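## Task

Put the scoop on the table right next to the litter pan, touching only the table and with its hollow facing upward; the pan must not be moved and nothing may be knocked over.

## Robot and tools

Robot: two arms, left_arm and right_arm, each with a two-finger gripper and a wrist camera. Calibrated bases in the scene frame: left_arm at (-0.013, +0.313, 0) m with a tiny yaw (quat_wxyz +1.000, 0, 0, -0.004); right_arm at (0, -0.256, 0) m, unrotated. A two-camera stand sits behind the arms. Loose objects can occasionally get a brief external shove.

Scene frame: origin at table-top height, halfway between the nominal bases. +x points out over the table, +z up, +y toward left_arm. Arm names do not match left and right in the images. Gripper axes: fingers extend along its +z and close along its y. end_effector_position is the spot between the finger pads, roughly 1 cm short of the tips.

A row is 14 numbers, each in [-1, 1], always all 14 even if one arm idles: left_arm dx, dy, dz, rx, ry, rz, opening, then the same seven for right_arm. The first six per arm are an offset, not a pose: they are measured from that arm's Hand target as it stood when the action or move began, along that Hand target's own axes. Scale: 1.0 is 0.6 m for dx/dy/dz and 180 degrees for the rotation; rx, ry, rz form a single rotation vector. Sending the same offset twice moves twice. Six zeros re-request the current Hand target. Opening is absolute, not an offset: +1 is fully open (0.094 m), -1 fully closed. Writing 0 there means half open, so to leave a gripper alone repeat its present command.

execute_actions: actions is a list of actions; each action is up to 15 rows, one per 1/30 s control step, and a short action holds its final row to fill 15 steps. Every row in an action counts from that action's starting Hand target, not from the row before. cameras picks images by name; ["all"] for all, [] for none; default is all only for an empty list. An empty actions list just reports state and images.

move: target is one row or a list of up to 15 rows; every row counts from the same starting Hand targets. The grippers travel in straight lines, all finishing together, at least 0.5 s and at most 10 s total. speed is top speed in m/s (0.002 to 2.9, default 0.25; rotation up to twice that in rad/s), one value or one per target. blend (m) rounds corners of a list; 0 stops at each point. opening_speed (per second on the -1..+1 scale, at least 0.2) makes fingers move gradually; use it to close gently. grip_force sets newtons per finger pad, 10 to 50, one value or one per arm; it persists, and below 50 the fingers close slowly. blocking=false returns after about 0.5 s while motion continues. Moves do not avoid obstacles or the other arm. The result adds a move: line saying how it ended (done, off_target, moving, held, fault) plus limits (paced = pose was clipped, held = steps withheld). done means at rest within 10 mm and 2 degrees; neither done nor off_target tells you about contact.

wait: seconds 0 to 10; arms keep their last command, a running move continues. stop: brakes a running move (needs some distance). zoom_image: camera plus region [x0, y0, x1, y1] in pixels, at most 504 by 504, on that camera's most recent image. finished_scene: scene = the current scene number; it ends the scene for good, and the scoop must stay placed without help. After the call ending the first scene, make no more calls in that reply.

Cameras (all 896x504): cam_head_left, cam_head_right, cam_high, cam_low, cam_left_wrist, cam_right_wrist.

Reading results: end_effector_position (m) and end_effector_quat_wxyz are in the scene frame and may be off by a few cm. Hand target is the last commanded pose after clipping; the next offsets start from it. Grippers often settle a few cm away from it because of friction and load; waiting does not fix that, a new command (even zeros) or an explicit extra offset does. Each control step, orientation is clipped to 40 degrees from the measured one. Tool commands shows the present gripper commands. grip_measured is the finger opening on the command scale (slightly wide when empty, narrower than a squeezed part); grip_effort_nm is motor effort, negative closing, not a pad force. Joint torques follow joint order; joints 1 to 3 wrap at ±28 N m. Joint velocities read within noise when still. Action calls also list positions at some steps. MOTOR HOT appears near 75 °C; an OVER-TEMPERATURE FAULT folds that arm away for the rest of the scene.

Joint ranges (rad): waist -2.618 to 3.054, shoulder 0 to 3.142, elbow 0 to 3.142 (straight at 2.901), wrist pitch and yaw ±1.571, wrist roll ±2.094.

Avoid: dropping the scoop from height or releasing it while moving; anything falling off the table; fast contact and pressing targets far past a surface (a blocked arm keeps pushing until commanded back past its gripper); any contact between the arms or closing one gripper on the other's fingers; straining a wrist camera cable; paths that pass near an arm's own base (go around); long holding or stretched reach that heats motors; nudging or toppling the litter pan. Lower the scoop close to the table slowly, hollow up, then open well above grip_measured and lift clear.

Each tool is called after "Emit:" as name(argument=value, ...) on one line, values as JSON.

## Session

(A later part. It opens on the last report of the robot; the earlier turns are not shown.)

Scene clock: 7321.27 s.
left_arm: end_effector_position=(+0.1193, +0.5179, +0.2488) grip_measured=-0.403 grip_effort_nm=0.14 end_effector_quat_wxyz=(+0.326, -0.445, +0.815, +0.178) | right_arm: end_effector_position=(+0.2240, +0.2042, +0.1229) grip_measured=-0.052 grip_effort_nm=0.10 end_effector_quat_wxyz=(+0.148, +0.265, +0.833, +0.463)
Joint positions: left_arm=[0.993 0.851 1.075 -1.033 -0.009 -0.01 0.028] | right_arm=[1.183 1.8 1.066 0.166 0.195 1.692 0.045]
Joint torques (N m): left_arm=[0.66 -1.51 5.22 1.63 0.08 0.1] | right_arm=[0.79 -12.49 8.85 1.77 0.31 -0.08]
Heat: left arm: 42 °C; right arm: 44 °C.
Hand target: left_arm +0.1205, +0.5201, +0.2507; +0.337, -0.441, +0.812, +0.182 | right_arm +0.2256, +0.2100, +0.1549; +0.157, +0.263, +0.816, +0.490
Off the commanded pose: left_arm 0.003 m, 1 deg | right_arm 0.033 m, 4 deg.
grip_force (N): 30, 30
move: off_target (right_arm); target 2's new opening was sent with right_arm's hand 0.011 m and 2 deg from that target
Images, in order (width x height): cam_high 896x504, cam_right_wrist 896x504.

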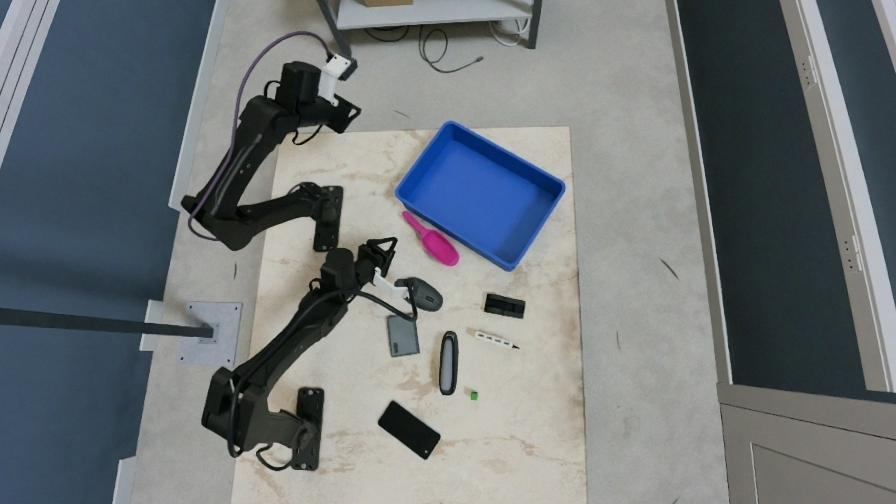

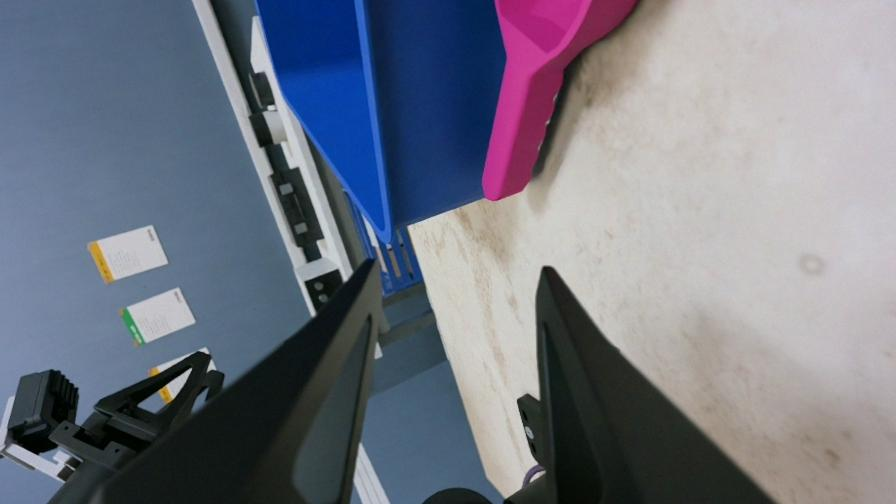

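Emit:
move(target=[[0,0,0,0,0,0,-0.4,0,-0.0998,0.12,0,0,0,-0.05],[0,0,0,0,0,0,-0.4,0,-0.1,0.2202,0,0,0,-0.05],[0,0,0,0,0,0,-0.4,0,-0.1,0.2202,0,0,0,-1]], speed=[0.2,0.06,0.05], opening_speed=0.5, cameras=["cam_high","cam_right_wrist"])

Scene clock: 7454.80 s.
left_arm: end_effector_position=(+0.1193, +0.5179, +0.2488) grip_measured=-0.403 grip_effort_nm=0.14 end_effector_quat_wxyz=(+0.326, -0.445, +0.815, +0.178) | right_arm: end_effector_position=(+0.2692, +0.2771, +0.0383) grip_measured=-0.493 grip_effort_nm=-0.66 end_effector_quat_wxyz=(+0.147, +0.267, +0.819, +0.487)
Joint positions: left_arm=[0.993 0.851 1.075 -1.033 -0.009 -0.01 0.028] | right_arm=[1.151 2.257 1.315 0.43 0.166 1.684 0.024]
Joint torques (N m): left_arm=[0.66 -1.47 5.24 1.6 0.07 0.08] | right_arm=[-0.73 -10.24 8.54 1.85 0.14 -0.24]
Heat: left arm: 42 °C; right arm: 44 °C.
Hand target: left_arm +0.1205, +0.5201, +0.2507; +0.337, -0.441, +0.812, +0.182 | right_arm +0.2773, +0.2819, +0.0400; +0.158, +0.263, +0.816, +0.490
Off the commanded pose: left_arm 0.003 m, 1 deg | right_arm 0.009 m, 1 deg.
grip_force (N): 30, 30
move: done
Images, in order (width x height): cam_high 896x504, cam_right_wrist 896x504.

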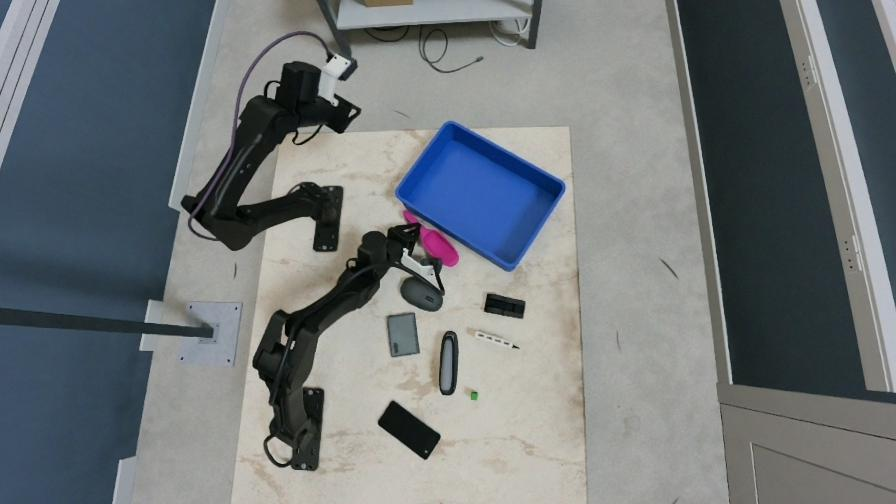

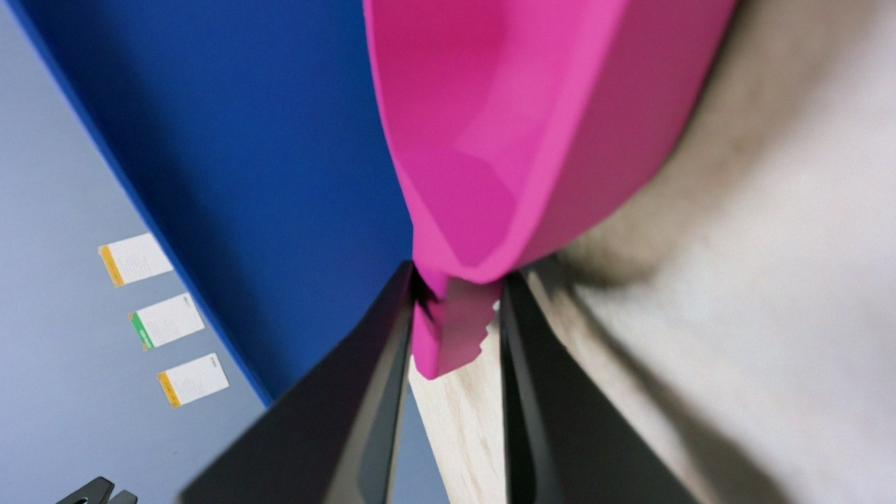

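Emit:
move(target=[[0,0,0,0,0,0,-0.4,0,0,0,0,0,0,-0.25],[0,0,0,0,0,0,-0.4,0,0,-0.0167,0,0,0,-0.05],[0,0,0,0,0,0,-0.4,0,0,-0.12,0,0,0,-0.05],[0,0,0,0,0,0,-0.4,0,0.1,-0.22,0,0,0,-0.05]], speed=[0.05,0.05,0.06,0.15], opening_speed=0.2, cameras=["all"])

Scene clock: 7561.70 s.
left_arm: end_effector_position=(+0.1193, +0.5179, +0.2488) grip_measured=-0.403 grip_effort_nm=0.14 end_effector_quat_wxyz=(+0.326, -0.445, +0.815, +0.178) | right_arm: end_effector_position=(+0.2242, +0.2042, +0.1227) grip_measured=-0.052 grip_effort_nm=0.11 end_effector_quat_wxyz=(+0.148, +0.265, +0.833, +0.462)
Joint positions: left_arm=[0.993 0.851 1.075 -1.033 -0.009 -0.01 0.028] | right_arm=[1.183 1.801 1.066 0.166 0.195 1.692 0.045]
Joint torques (N m): left_arm=[0.66 -1.48 5.2 1.6 0.07 0.09] | right_arm=[0.84 -12.55 8.81 1.72 0.3 -0.08]
Heat: left arm: 42 °C; right arm: 46 °C.
Hand target: left_arm +0.1205, +0.5201, +0.2507; +0.337, -0.441, +0.812, +0.182 | right_arm +0.2258, +0.2100, +0.1548; +0.158, +0.263, +0.816, +0.490
Off the commanded pose: left_arm 0.003 m, 1 deg | right_arm 0.033 m, 4 deg.
grip_force (N): 30, 30
move: off_target (right_arm); target 2's new opening was sent with right_arm's hand 0.011 m and 2 deg from that target

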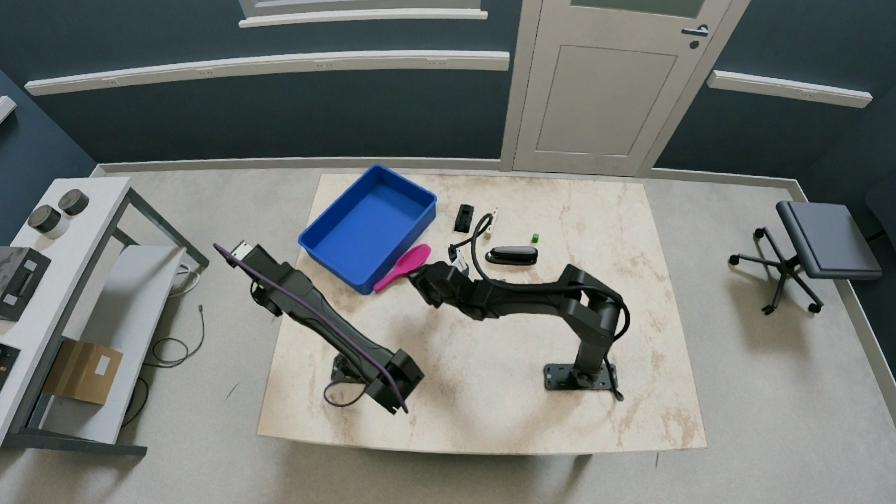

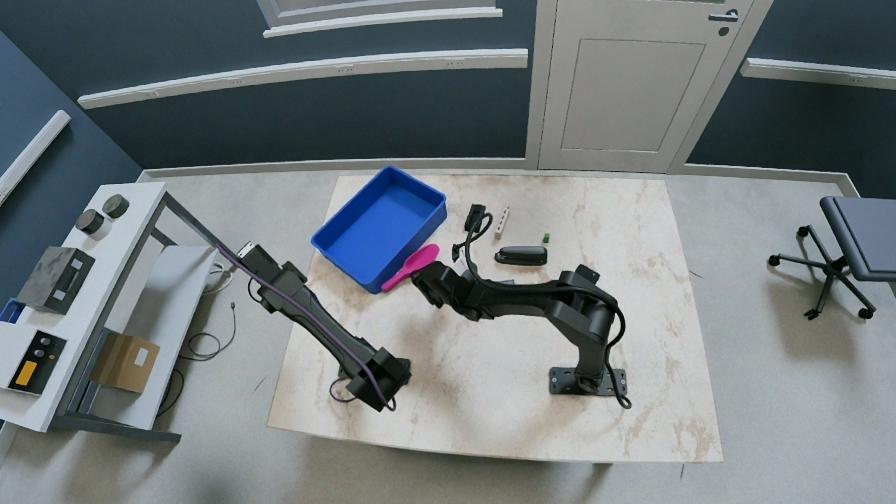

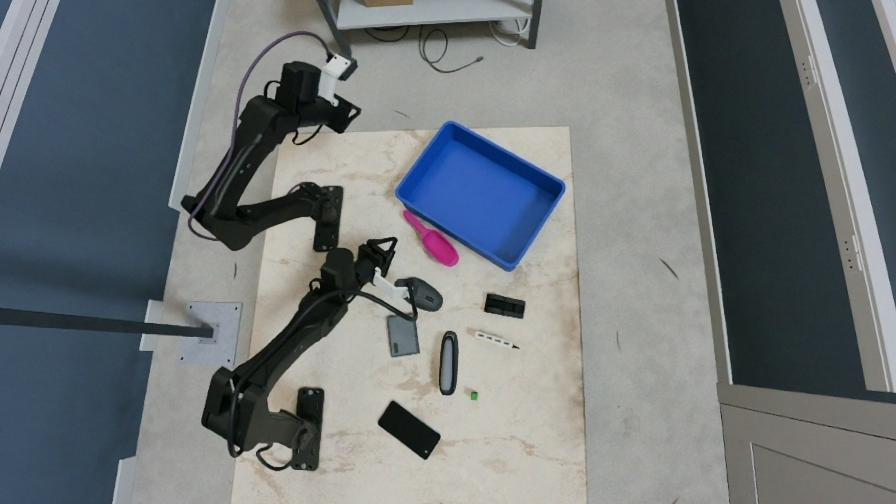

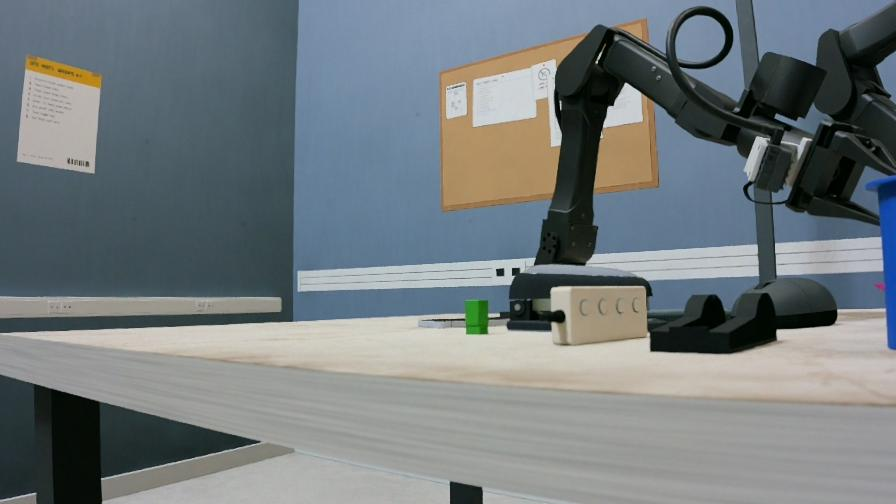

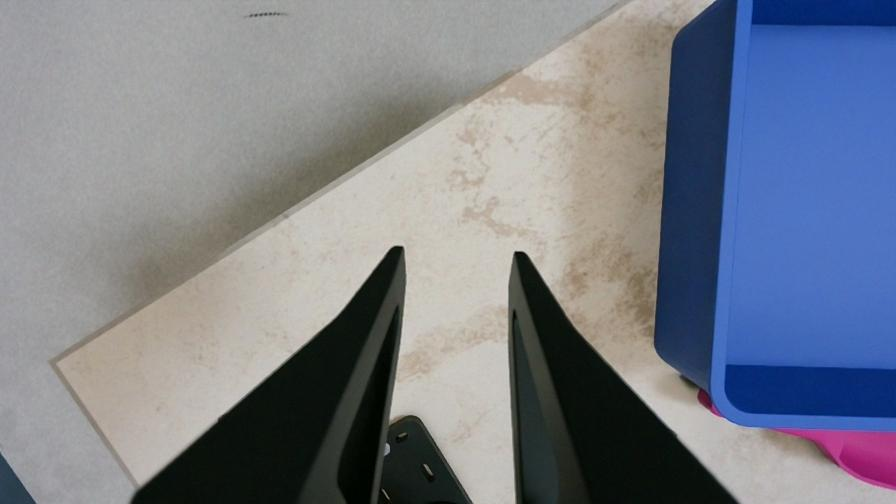

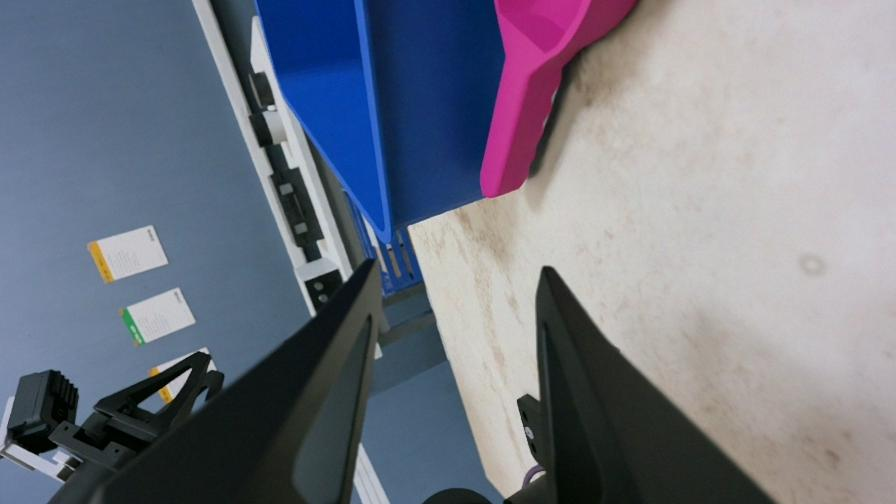

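Emit:
zoom_image(camera="cam_high", region=[360, 170, 520, 300])

Emit:
zoom_image(camera="cam_right_wrist", region=[360, 0, 800, 300])

Scaled by 3.150.

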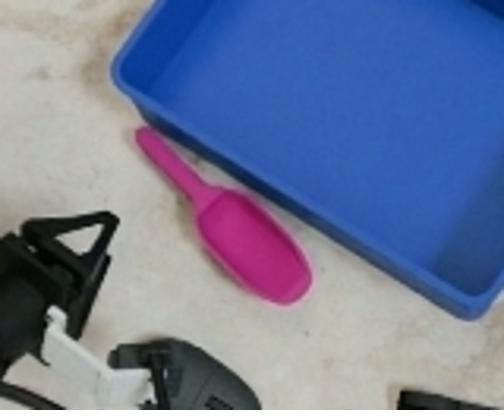

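Scaled by 1.145.

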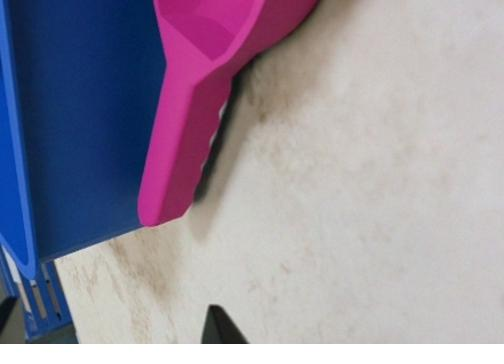

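Emit:
move(target=[[0,0,0,0,0,0,-0.4,0,0,0,0,0,-0.5,-0.05],[0,0,0,0,0,0,-0.4,0,0,0,0,0,-1.0,-0.05]], speed=[0.4,0.4], cameras=["cam_high","cam_right_wrist"])

Scene clock: 7856.27 s.
left_arm: end_effector_position=(+0.1193, +0.5179, +0.2488) grip_measured=-0.403 grip_effort_nm=0.14 end_effector_quat_wxyz=(+0.326, -0.445, +0.815, +0.178) | right_arm: end_effector_position=(+0.2265, +0.2004, +0.1204) grip_measured=-0.052 grip_effort_nm=0.10 end_effector_quat_wxyz=(-0.453, +0.835, -0.266, +0.162)
Joint positions: left_arm=[0.993 0.851 1.075 -1.033 -0.009 -0.01 0.028] | right_arm=[1.187 1.801 1.066 0.152 0.224 -1.459 0.045]
Joint torques (N m): left_arm=[0.61 -1.52 5.23 1.61 0.08 0.08] | right_arm=[0.43 -12.7 8.73 1.9 -0.03 0.03]
Heat: left arm: 42 °C; right arm: 48 °C.
Hand target: left_arm +0.1205, +0.5201, +0.2507; +0.337, -0.441, +0.812, +0.182 | right_arm +0.2258, +0.2101, +0.1548; -0.490, +0.816, -0.263, +0.158
Off the commanded pose: left_arm 0.003 m, 1 deg | right_arm 0.036 m, 5 deg.
grip_force (N): 30, 30
move: off_target (right_arm)
Images, in order (width x height): cam_high 896x504, cam_right_wrist 896x504.

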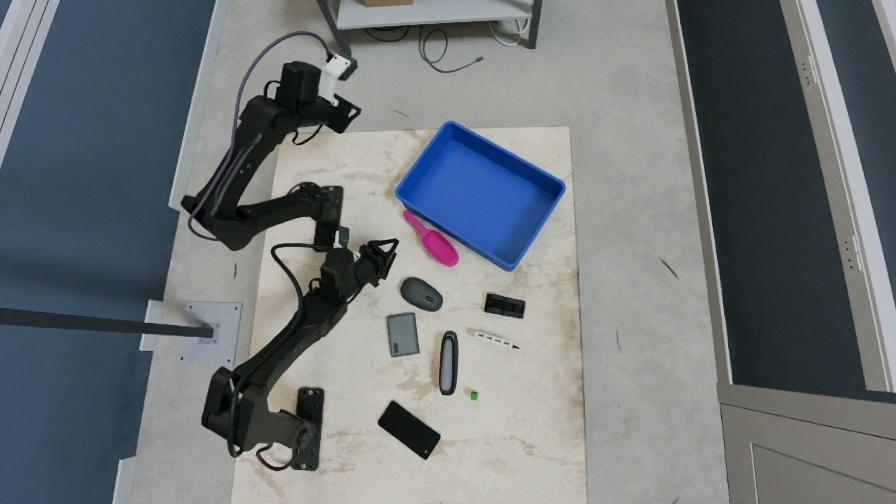

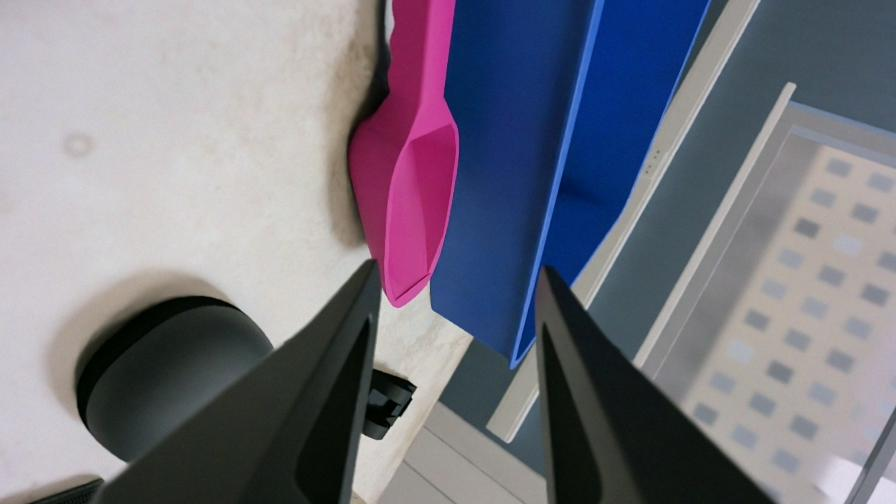

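Emit:
move(target=[0,0,0,0,0,0,-0.4,0,0.1,0.12,0,0,0,-0.05], speed=0.15, cameras=["cam_high","cam_right_wrist"])

Emit:
zoom_image(camera="cam_high", region=[360, 180, 500, 290])

Scene clock: 7862.27 s.
left_arm: end_effector_position=(+0.1193, +0.5179, +0.2488) grip_measured=-0.403 grip_effort_nm=0.14 end_effector_quat_wxyz=(+0.326, -0.445, +0.815, +0.178) | right_arm: end_effector_position=(+0.2402, +0.2281, +0.0578) grip_measured=-0.052 grip_effort_nm=0.10 end_effector_quat_wxyz=(-0.471, +0.827, -0.261, +0.161)
Joint positions: left_arm=[0.993 0.851 1.075 -1.033 -0.009 -0.01 0.028] | right_arm=[1.177 2.043 1.07 0.43 0.208 -1.471 0.045]
Joint torques (N m): left_arm=[0.61 -1.44 5.22 1.6 0.06 0.09] | right_arm=[-0.76 -9.1 8.43 2.03 -0.08 0.02]
Heat: left arm: 42 °C; right arm: 47 °C.
Hand target: left_arm +0.1205, +0.5201, +0.2507; +0.337, -0.441, +0.812, +0.182 | right_arm +0.2463, +0.2388, +0.0679; -0.490, +0.816, -0.263, +0.158
Off the commanded pose: left_arm 0.003 m, 1 deg | right_arm 0.016 m, 3 deg.
grip_force (N): 30, 30
move: off_target (right_arm)
Images, in order (width x height): cam_high 896x504, cam_right_wrist 896x504.

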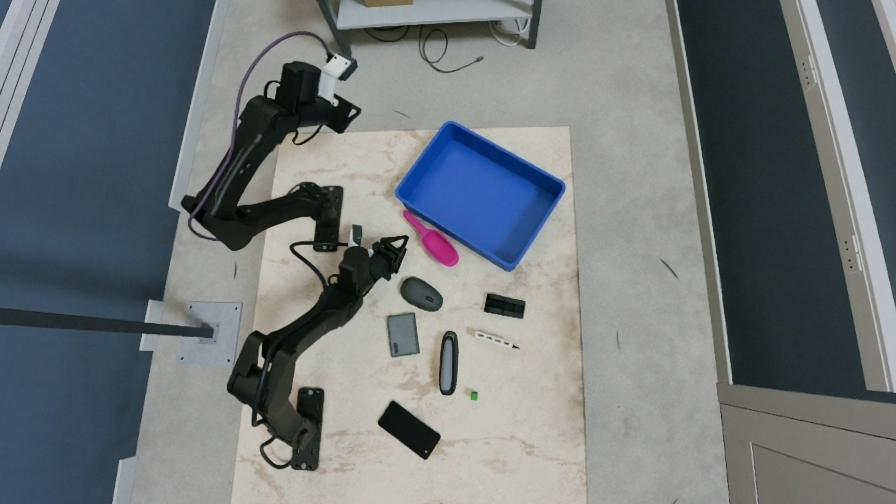

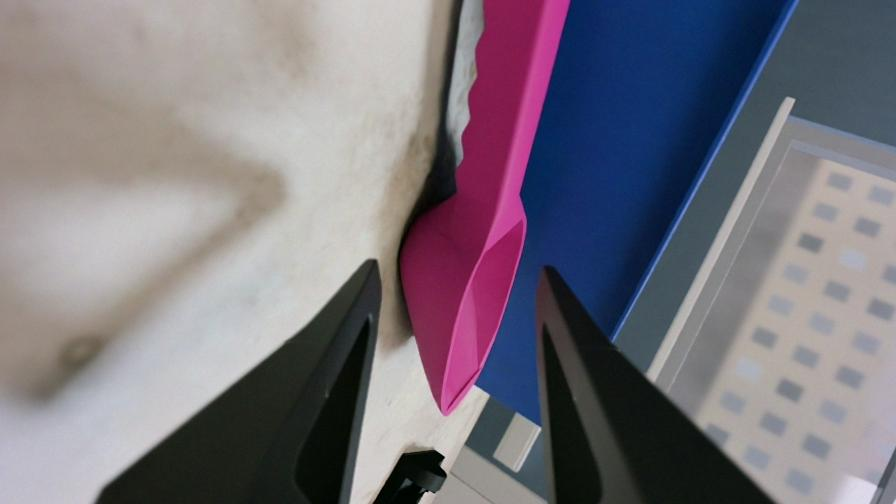

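Scaled by 3.600.

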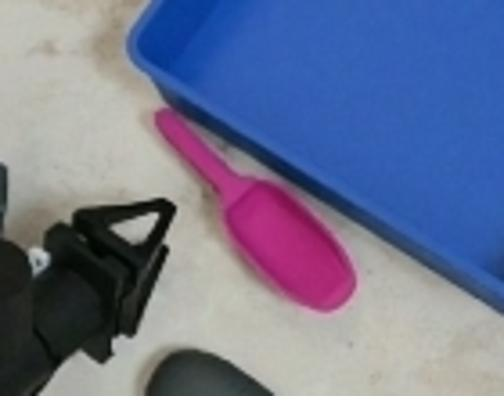

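Emit:
move(target=[0,0,0,0,0,0,-0.4,-0.0088,-0.0138,0.0667,0,0,0,-0.05], speed=0.08, cameras=["cam_right_wrist"])

Scene clock: 7880.47 s.
left_arm: end_effector_position=(+0.1193, +0.5179, +0.2488) grip_measured=-0.403 grip_effort_nm=0.14 end_effector_quat_wxyz=(+0.326, -0.445, +0.815, +0.178) | right_arm: end_effector_position=(+0.2596, +0.2665, +0.0539) grip_measured=-0.052 grip_effort_nm=0.10 end_effector_quat_wxyz=(-0.482, +0.821, -0.261, +0.162)
Joint positions: left_arm=[0.993 0.851 1.075 -1.033 -0.009 -0.01 0.028] | right_arm=[1.169 2.182 1.259 0.408 0.201 -1.475 0.045]
Joint torques (N m): left_arm=[0.66 -1.43 5.3 1.61 0.08 0.11] | right_arm=[-0.75 -9.87 8.7 1.87 -0.08 0.03]
Heat: left arm: 42 °C; right arm: 46 °C.
Hand target: left_arm +0.1205, +0.5201, +0.2507; +0.337, -0.441, +0.812, +0.182 | right_arm +0.2648, +0.2738, +0.0565; -0.490, +0.816, -0.263, +0.157
Off the commanded pose: left_arm 0.003 m, 1 deg | right_arm 0.009 m, 1 deg.
grip_force (N): 30, 30
move: done
Images, in order (width x height): cam_right_wrist 896x504.

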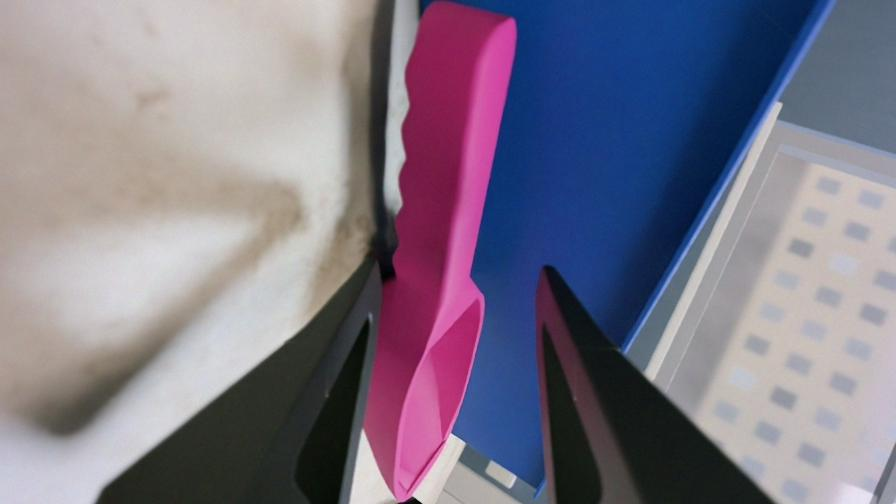

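Emit:
move(target=[[0,0,0,0,0,0,-0.4,0,0.0058,0.0333,0,0,0,-0.05],[0,0,0,0,0,0,-0.4,0,0.0058,0.0333,0,0,0,-0.68]], speed=[0.06,0.06], opening_speed=0.5, cameras=["cam_right_wrist","cam_high"])

Scene clock: 7892.73 s.
left_arm: end_effector_position=(+0.1193, +0.5179, +0.2488) grip_measured=-0.403 grip_effort_nm=0.14 end_effector_quat_wxyz=(+0.326, -0.445, +0.815, +0.178) | right_arm: end_effector_position=(+0.2687, +0.2793, +0.0409) grip_measured=-0.678 grip_effort_nm=-0.13 end_effector_quat_wxyz=(-0.480, +0.822, -0.261, +0.161)
Joint positions: left_arm=[0.993 0.851 1.075 -1.033 -0.009 -0.01 0.028] | right_arm=[1.161 2.257 1.335 0.403 0.193 -1.478 0.015]
Joint torques (N m): left_arm=[0.61 -1.5 5.27 1.61 0.08 0.1] | right_arm=[-0.7 -10.39 8.65 1.9 -0.07 0.04]
Heat: left arm: 42 °C; right arm: 46 °C.
Hand target: left_arm +0.1205, +0.5201, +0.2507; +0.337, -0.441, +0.812, +0.182 | right_arm +0.2742, +0.2868, +0.0441; -0.490, +0.816, -0.263, +0.158
Off the commanded pose: left_arm 0.003 m, 1 deg | right_arm 0.010 m, 1 deg.
grip_force (N): 30, 30
move: done
Images, in order (width x height): cam_high 896x504, cam_right_wrist 896x504.

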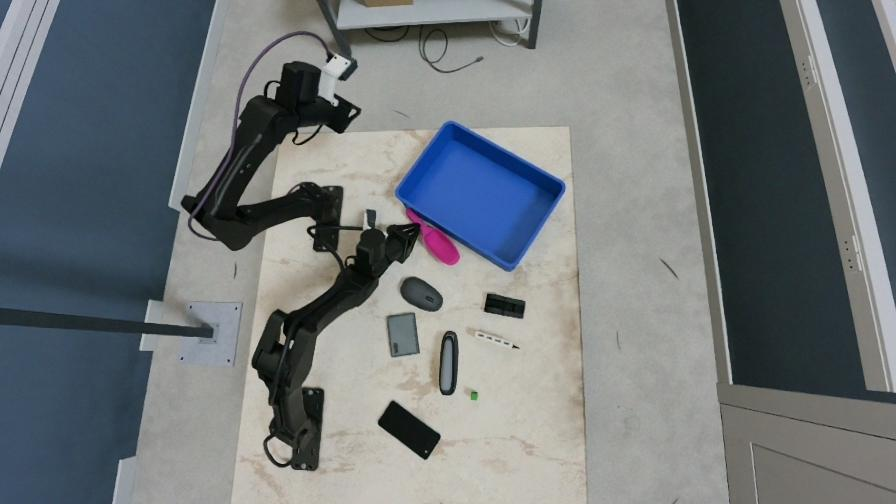

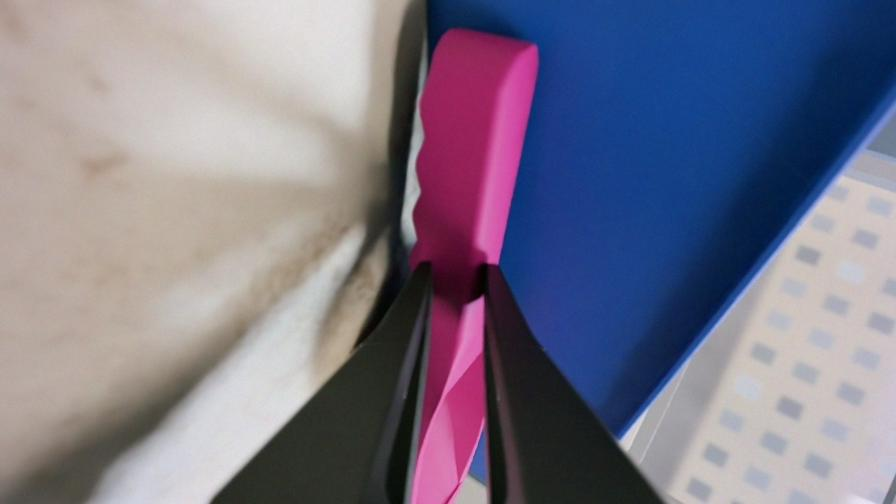

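Emit:
zoom_image(camera="cam_high", region=[360, 180, 500, 290])

Emit:
zoom_image(camera="cam_right_wrist", region=[340, 0, 620, 400])

Scaled by 3.600.

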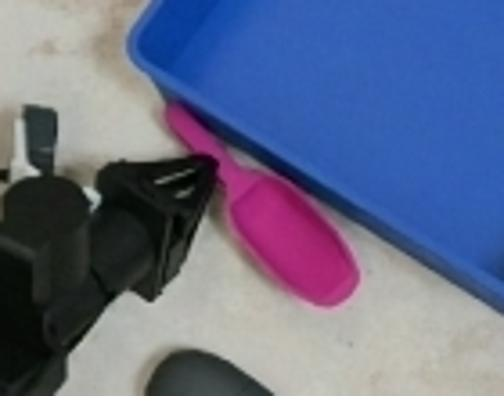

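Scaled by 1.260.

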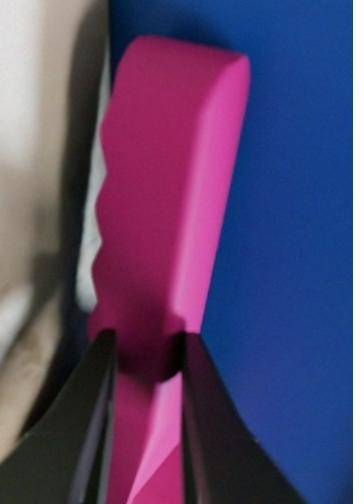

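Emit:
move(target=[[0,0,0,0,0,0,-0.4,0,0,0,0,0,0,-0.05],[0,0,0,0,0,0,-0.4,0,0,-0.0333,0,0,0,-0.05]], speed=[0.06,0.06], opening_speed=0.4, cameras=["cam_right_wrist","cam_high"])

Emit:
zoom_image(camera="cam_high", region=[360, 180, 500, 290])

Scene clock: 7914.50 s.
left_arm: end_effector_position=(+0.1193, +0.5179, +0.2488) grip_measured=-0.403 grip_effort_nm=0.14 end_effector_quat_wxyz=(+0.326, -0.445, +0.815, +0.178) | right_arm: end_effector_position=(+0.2659, +0.2731, +0.0326) grip_measured=-0.052 grip_effort_nm=0.11 end_effector_quat_wxyz=(-0.478, +0.823, -0.260, +0.161)
Joint positions: left_arm=[0.993 0.851 1.075 -1.033 -0.009 -0.01 0.028] | right_arm=[1.161 2.257 1.296 0.438 0.193 -1.479 0.045]
Joint torques (N m): left_arm=[0.76 -1.51 5.24 1.6 0.06 0.1] | right_arm=[0.12 -16.36 5.05 1.66 0.03 0.09]
Heat: left arm: 42 °C; right arm: 46 °C.
Hand target: left_arm +0.1205, +0.5201, +0.2507; +0.337, -0.441, +0.812, +0.182 | right_arm +0.2639, +0.2724, +0.0534; -0.490, +0.816, -0.263, +0.158
Off the commanded pose: left_arm 0.003 m, 1 deg | right_arm 0.021 m, 2 deg.
grip_force (N): 30, 30
move: off_target (right_arm)
Images, in order (width x height): cam_high 896x504, cam_right_wrist 896x504.

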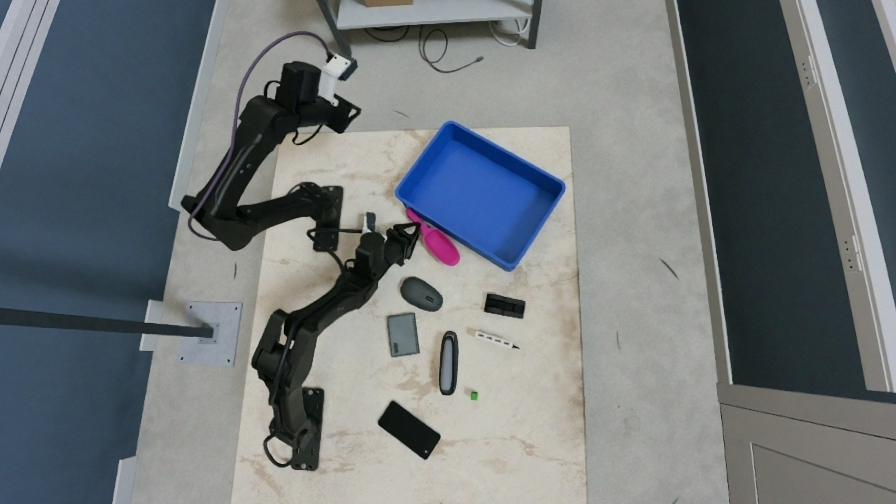

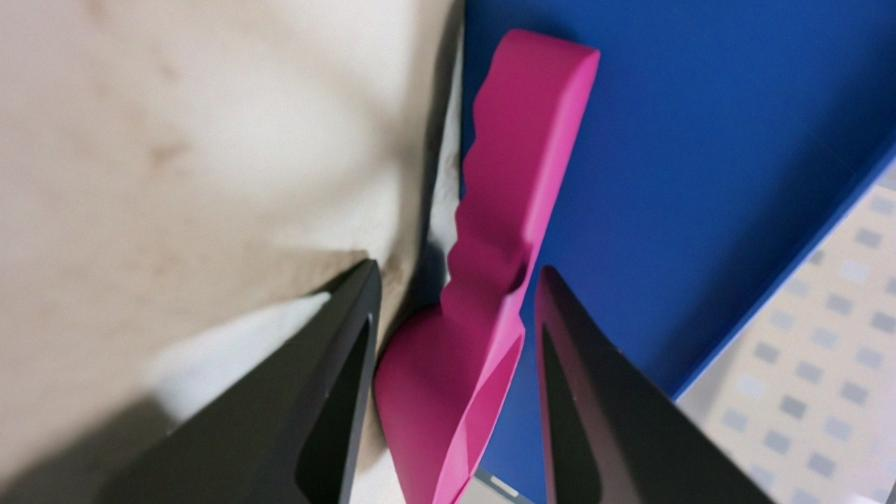

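Scaled by 3.600.

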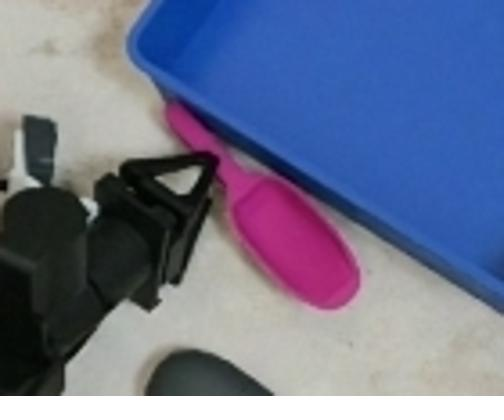

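Emit:
move(target=[0,0,0,0,0,0,-0.4,0,0.0667,-0.0778,0,0,0,-0.05], speed=0.1, cameras=["cam_high","cam_right_wrist"])

Emit:
zoom_image(camera="cam_high", region=[360, 180, 500, 290])

Scene clock: 7941.50 s.
left_arm: end_effector_position=(+0.1193, +0.5179, +0.2488) grip_measured=-0.403 grip_effort_nm=0.14 end_effector_quat_wxyz=(+0.326, -0.445, +0.815, +0.178) | right_arm: end_effector_position=(+0.2348, +0.2251, +0.0311) grip_measured=-0.052 grip_effort_nm=0.11 end_effector_quat_wxyz=(-0.487, +0.818, -0.258, +0.166)
Joint positions: left_arm=[0.993 0.851 1.075 -1.033 -0.009 -0.01 0.028] | right_arm=[1.188 2.117 0.998 0.616 0.221 -1.473 0.045]
Joint torques (N m): left_arm=[0.62 -1.5 5.24 1.61 0.06 0.07] | right_arm=[0.8 -13.52 4.3 1.58 0.05 0.18]
Heat: left arm: 42 °C; right arm: 46 °C.
Hand target: left_arm +0.1205, +0.5201, +0.2507; +0.337, -0.441, +0.812, +0.182 | right_arm +0.2290, +0.2237, +0.0401; -0.490, +0.816, -0.263, +0.158
Off the commanded pose: left_arm 0.003 m, 1 deg | right_arm 0.011 m, 1 deg.
grip_force (N): 30, 30
move: off_target (right_arm)
Images, in order (width x height): cam_high 896x504, cam_right_wrist 896x504.

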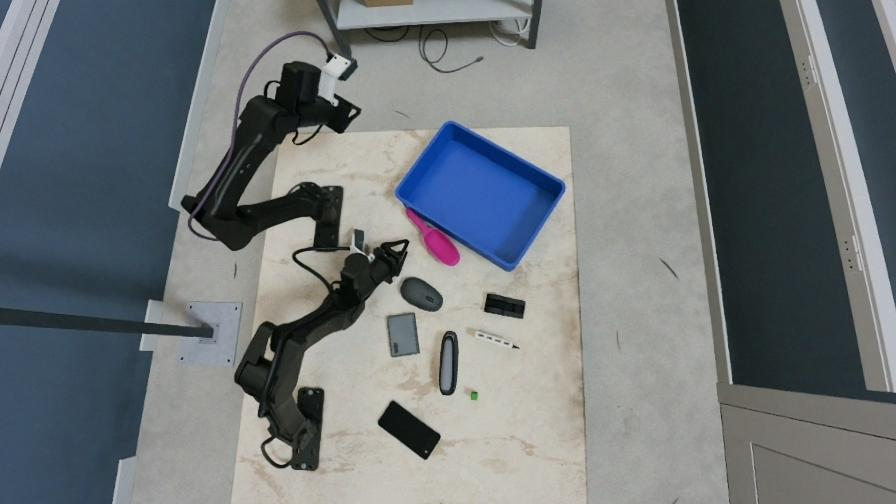

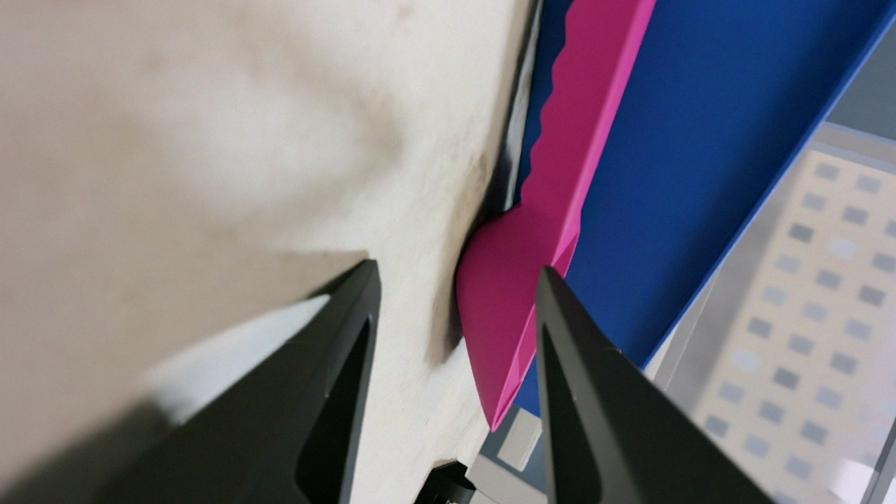

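Scaled by 3.600.

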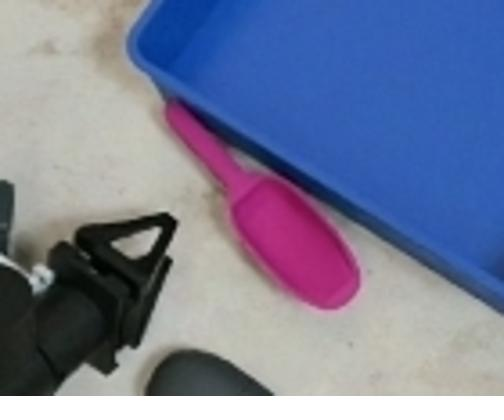

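Emit:
move(target=[[0,0,0,0,0,0,-0.4,0,-0.1042,-0.088,0,0,0,-0.4],[0,0,0,0,0,0,-0.4,0.0779,-0.1393,0.0133,-0.341,0.058,0.0965,-0.4]], speed=[0.15,0.3], blend=[0.02,0], cameras=["cam_high","cam_right_wrist"])

Emit:
zoom_image(camera="cam_high", region=[360, 180, 500, 290])

Scene clock: 7989.27 s.
left_arm: end_effector_position=(+0.1193, +0.5179, +0.2488) grip_measured=-0.403 grip_effort_nm=0.14 end_effector_quat_wxyz=(+0.326, -0.445, +0.815, +0.178) | right_arm: end_effector_position=(+0.2929, +0.2305, +0.1133) grip_measured=-0.398 grip_effort_nm=-0.11 end_effector_quat_wxyz=(-0.173, +0.877, -0.447, +0.023)
Joint positions: left_arm=[0.993 0.851 1.075 -1.033 -0.009 -0.01 0.028] | right_arm=[1.034 2.647 2.836 -1.409 0.022 -1.17 0.028]
Joint torques (N m): left_arm=[0.69 -1.46 5.29 1.62 0.08 0.1] | right_arm=[-0.4 -12.08 8.46 0.89 -0.16 0.1]
Heat: left arm: 42 °C; right arm: 46 °C.
Hand target: left_arm +0.1205, +0.5201, +0.2507; +0.337, -0.441, +0.812, +0.182 | right_arm +0.2940, +0.2340, +0.1101; +0.000, +0.887, -0.462, +0.000
Off the commanded pose: left_arm 0.003 m, 1 deg | right_arm 0.005 m, 20 deg.
elbow stopped short (right arm): the move would have taken joint 3 (elbow) straighter than the controller allows.
grip_force (N): 30, 30
move: off_target (right_arm)
Images, in order (width x height): cam_high 896x504, cam_right_wrist 896x504.

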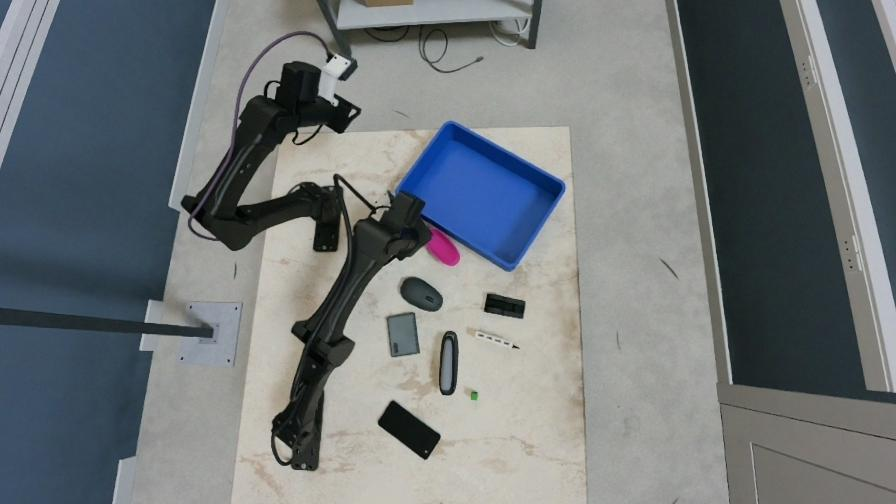

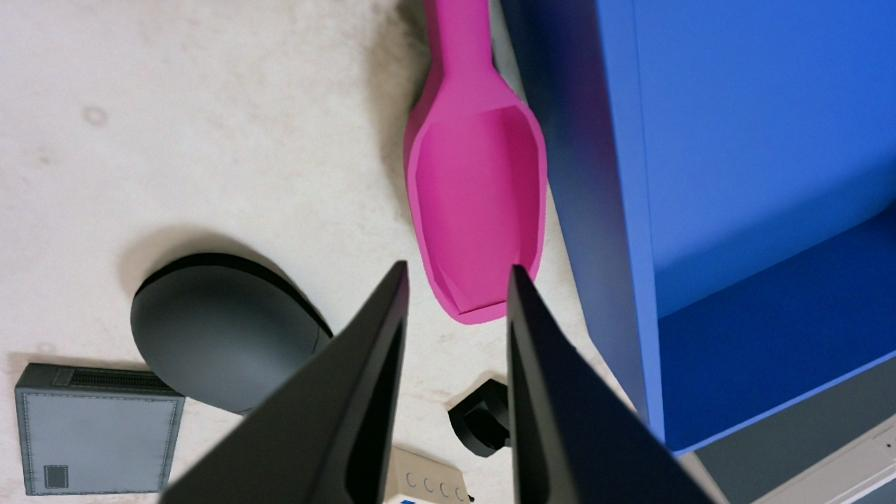

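Scaled by 3.600.

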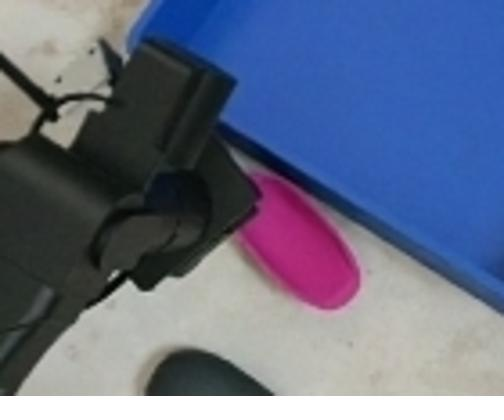

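Emit:
move(target=[[0,0,0,0,0,0,-0.4,0.0218,0.0041,0.0748,0.1,0,0,-0.4],[0,0,0,0,0,0,-0.4,0.0218,-0.009,0.1152,0.1,0,0,-0.4]], speed=[0.12,0.05], cameras=["cam_high","cam_right_wrist"])

Emit:
zoom_image(camera="cam_right_wrist", region=[340, 60, 620, 340])

Scene clock: 8043.70 s.
left_arm: end_effector_position=(+0.1193, +0.5179, +0.2488) grip_measured=-0.403 grip_effort_nm=0.14 end_effector_quat_wxyz=(+0.326, -0.445, +0.815, +0.178) | right_arm: end_effector_position=(+0.3039, +0.2219, +0.0309) grip_measured=-0.398 grip_effort_nm=-0.11 end_effector_quat_wxyz=(-0.123, +0.879, -0.455, +0.073)
Joint positions: left_arm=[0.993 0.851 1.075 -1.033 -0.009 -0.01 0.028] | right_arm=[1.044 2.647 2.518 -1.187 0.133 -1.16 0.028]
Joint torques (N m): left_arm=[0.7 -1.5 5.29 1.6 0.09 0.1] | right_arm=[-0.03 -16.06 6.11 0.91 0.07 0.01]
Heat: left arm: 42 °C; right arm: 47 °C.
Hand target: left_arm +0.1205, +0.5201, +0.2507; +0.337, -0.441, +0.812, +0.182 | right_arm +0.3059, +0.2264, +0.0410; -0.139, +0.876, -0.456, +0.072
Off the commanded pose: left_arm 0.003 m, 1 deg | right_arm 0.011 m, 2 deg.
grip_force (N): 30, 30
move: off_target (right_arm)
Images, in order (width x height): cam_high 896x504, cam_right_wrist 896x504.

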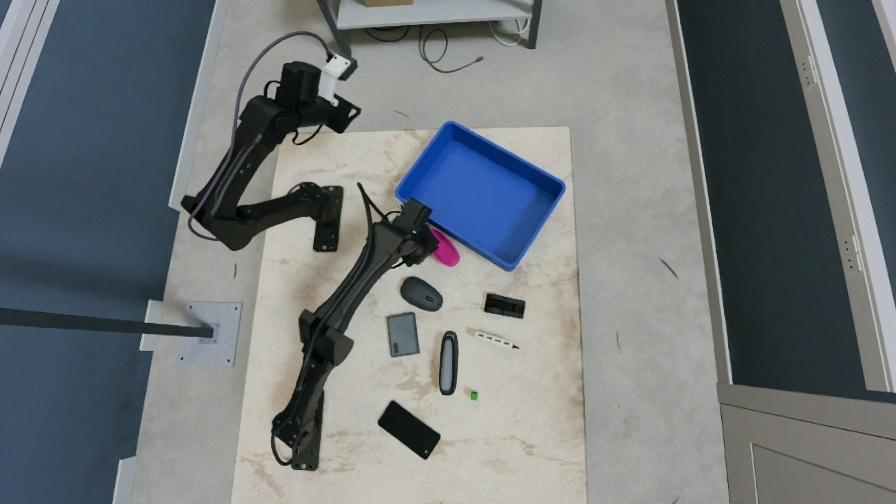

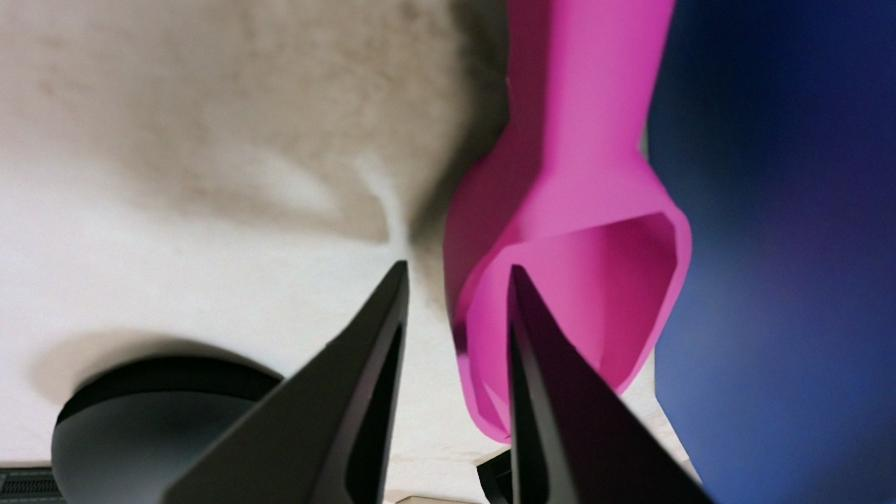

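Scaled by 1.800.

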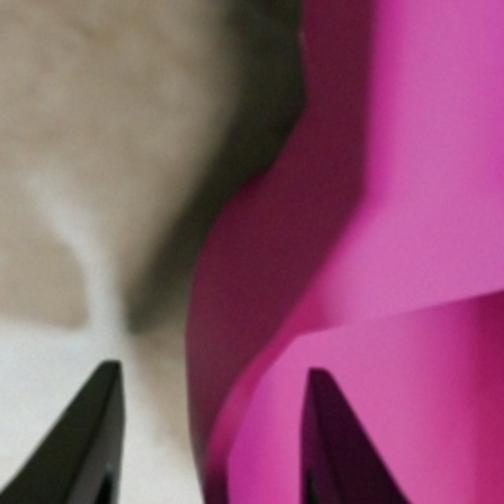

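Emit:
move(target=[0,0,0,0,0,0,-0.4,0,0,0,0,0,0,-1], speed=0.05, opening_speed=0.5, cameras=["cam_right_wrist"])

Scene clock: 8048.10 s.
left_arm: end_effector_position=(+0.1193, +0.5179, +0.2488) grip_measured=-0.403 grip_effort_nm=0.14 end_effector_quat_wxyz=(+0.326, -0.445, +0.815, +0.178) | right_arm: end_effector_position=(+0.3036, +0.2214, +0.0300) grip_measured=-0.893 grip_effort_nm=-0.64 end_effector_quat_wxyz=(-0.121, +0.879, -0.454, +0.073)
Joint positions: left_arm=[0.993 0.851 1.075 -1.033 -0.009 -0.01 0.028] | right_arm=[1.044 2.647 2.515 -1.187 0.133 -1.161 0.005]
Joint torques (N m): left_arm=[0.66 -1.47 5.23 1.61 0.07 0.09] | right_arm=[-0.02 -16.13 6.31 0.95 0.05 0.02]
Heat: left arm: 42 °C; right arm: 47 °C.
Hand target: left_arm +0.1205, +0.5201, +0.2507; +0.337, -0.441, +0.812, +0.182 | right_arm +0.3060, +0.2264, +0.0410; -0.139, +0.876, -0.456, +0.072
Off the commanded pose: left_arm 0.003 m, 1 deg | right_arm 0.012 m, 2 deg.
grip_force (N): 30, 30
move: off_target (right_arm)
Images, in order (width x height): cam_right_wrist 896x504.

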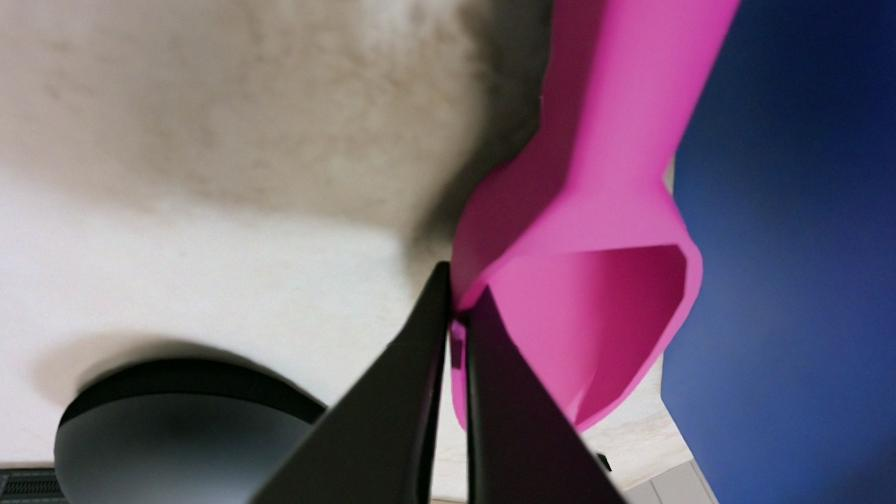

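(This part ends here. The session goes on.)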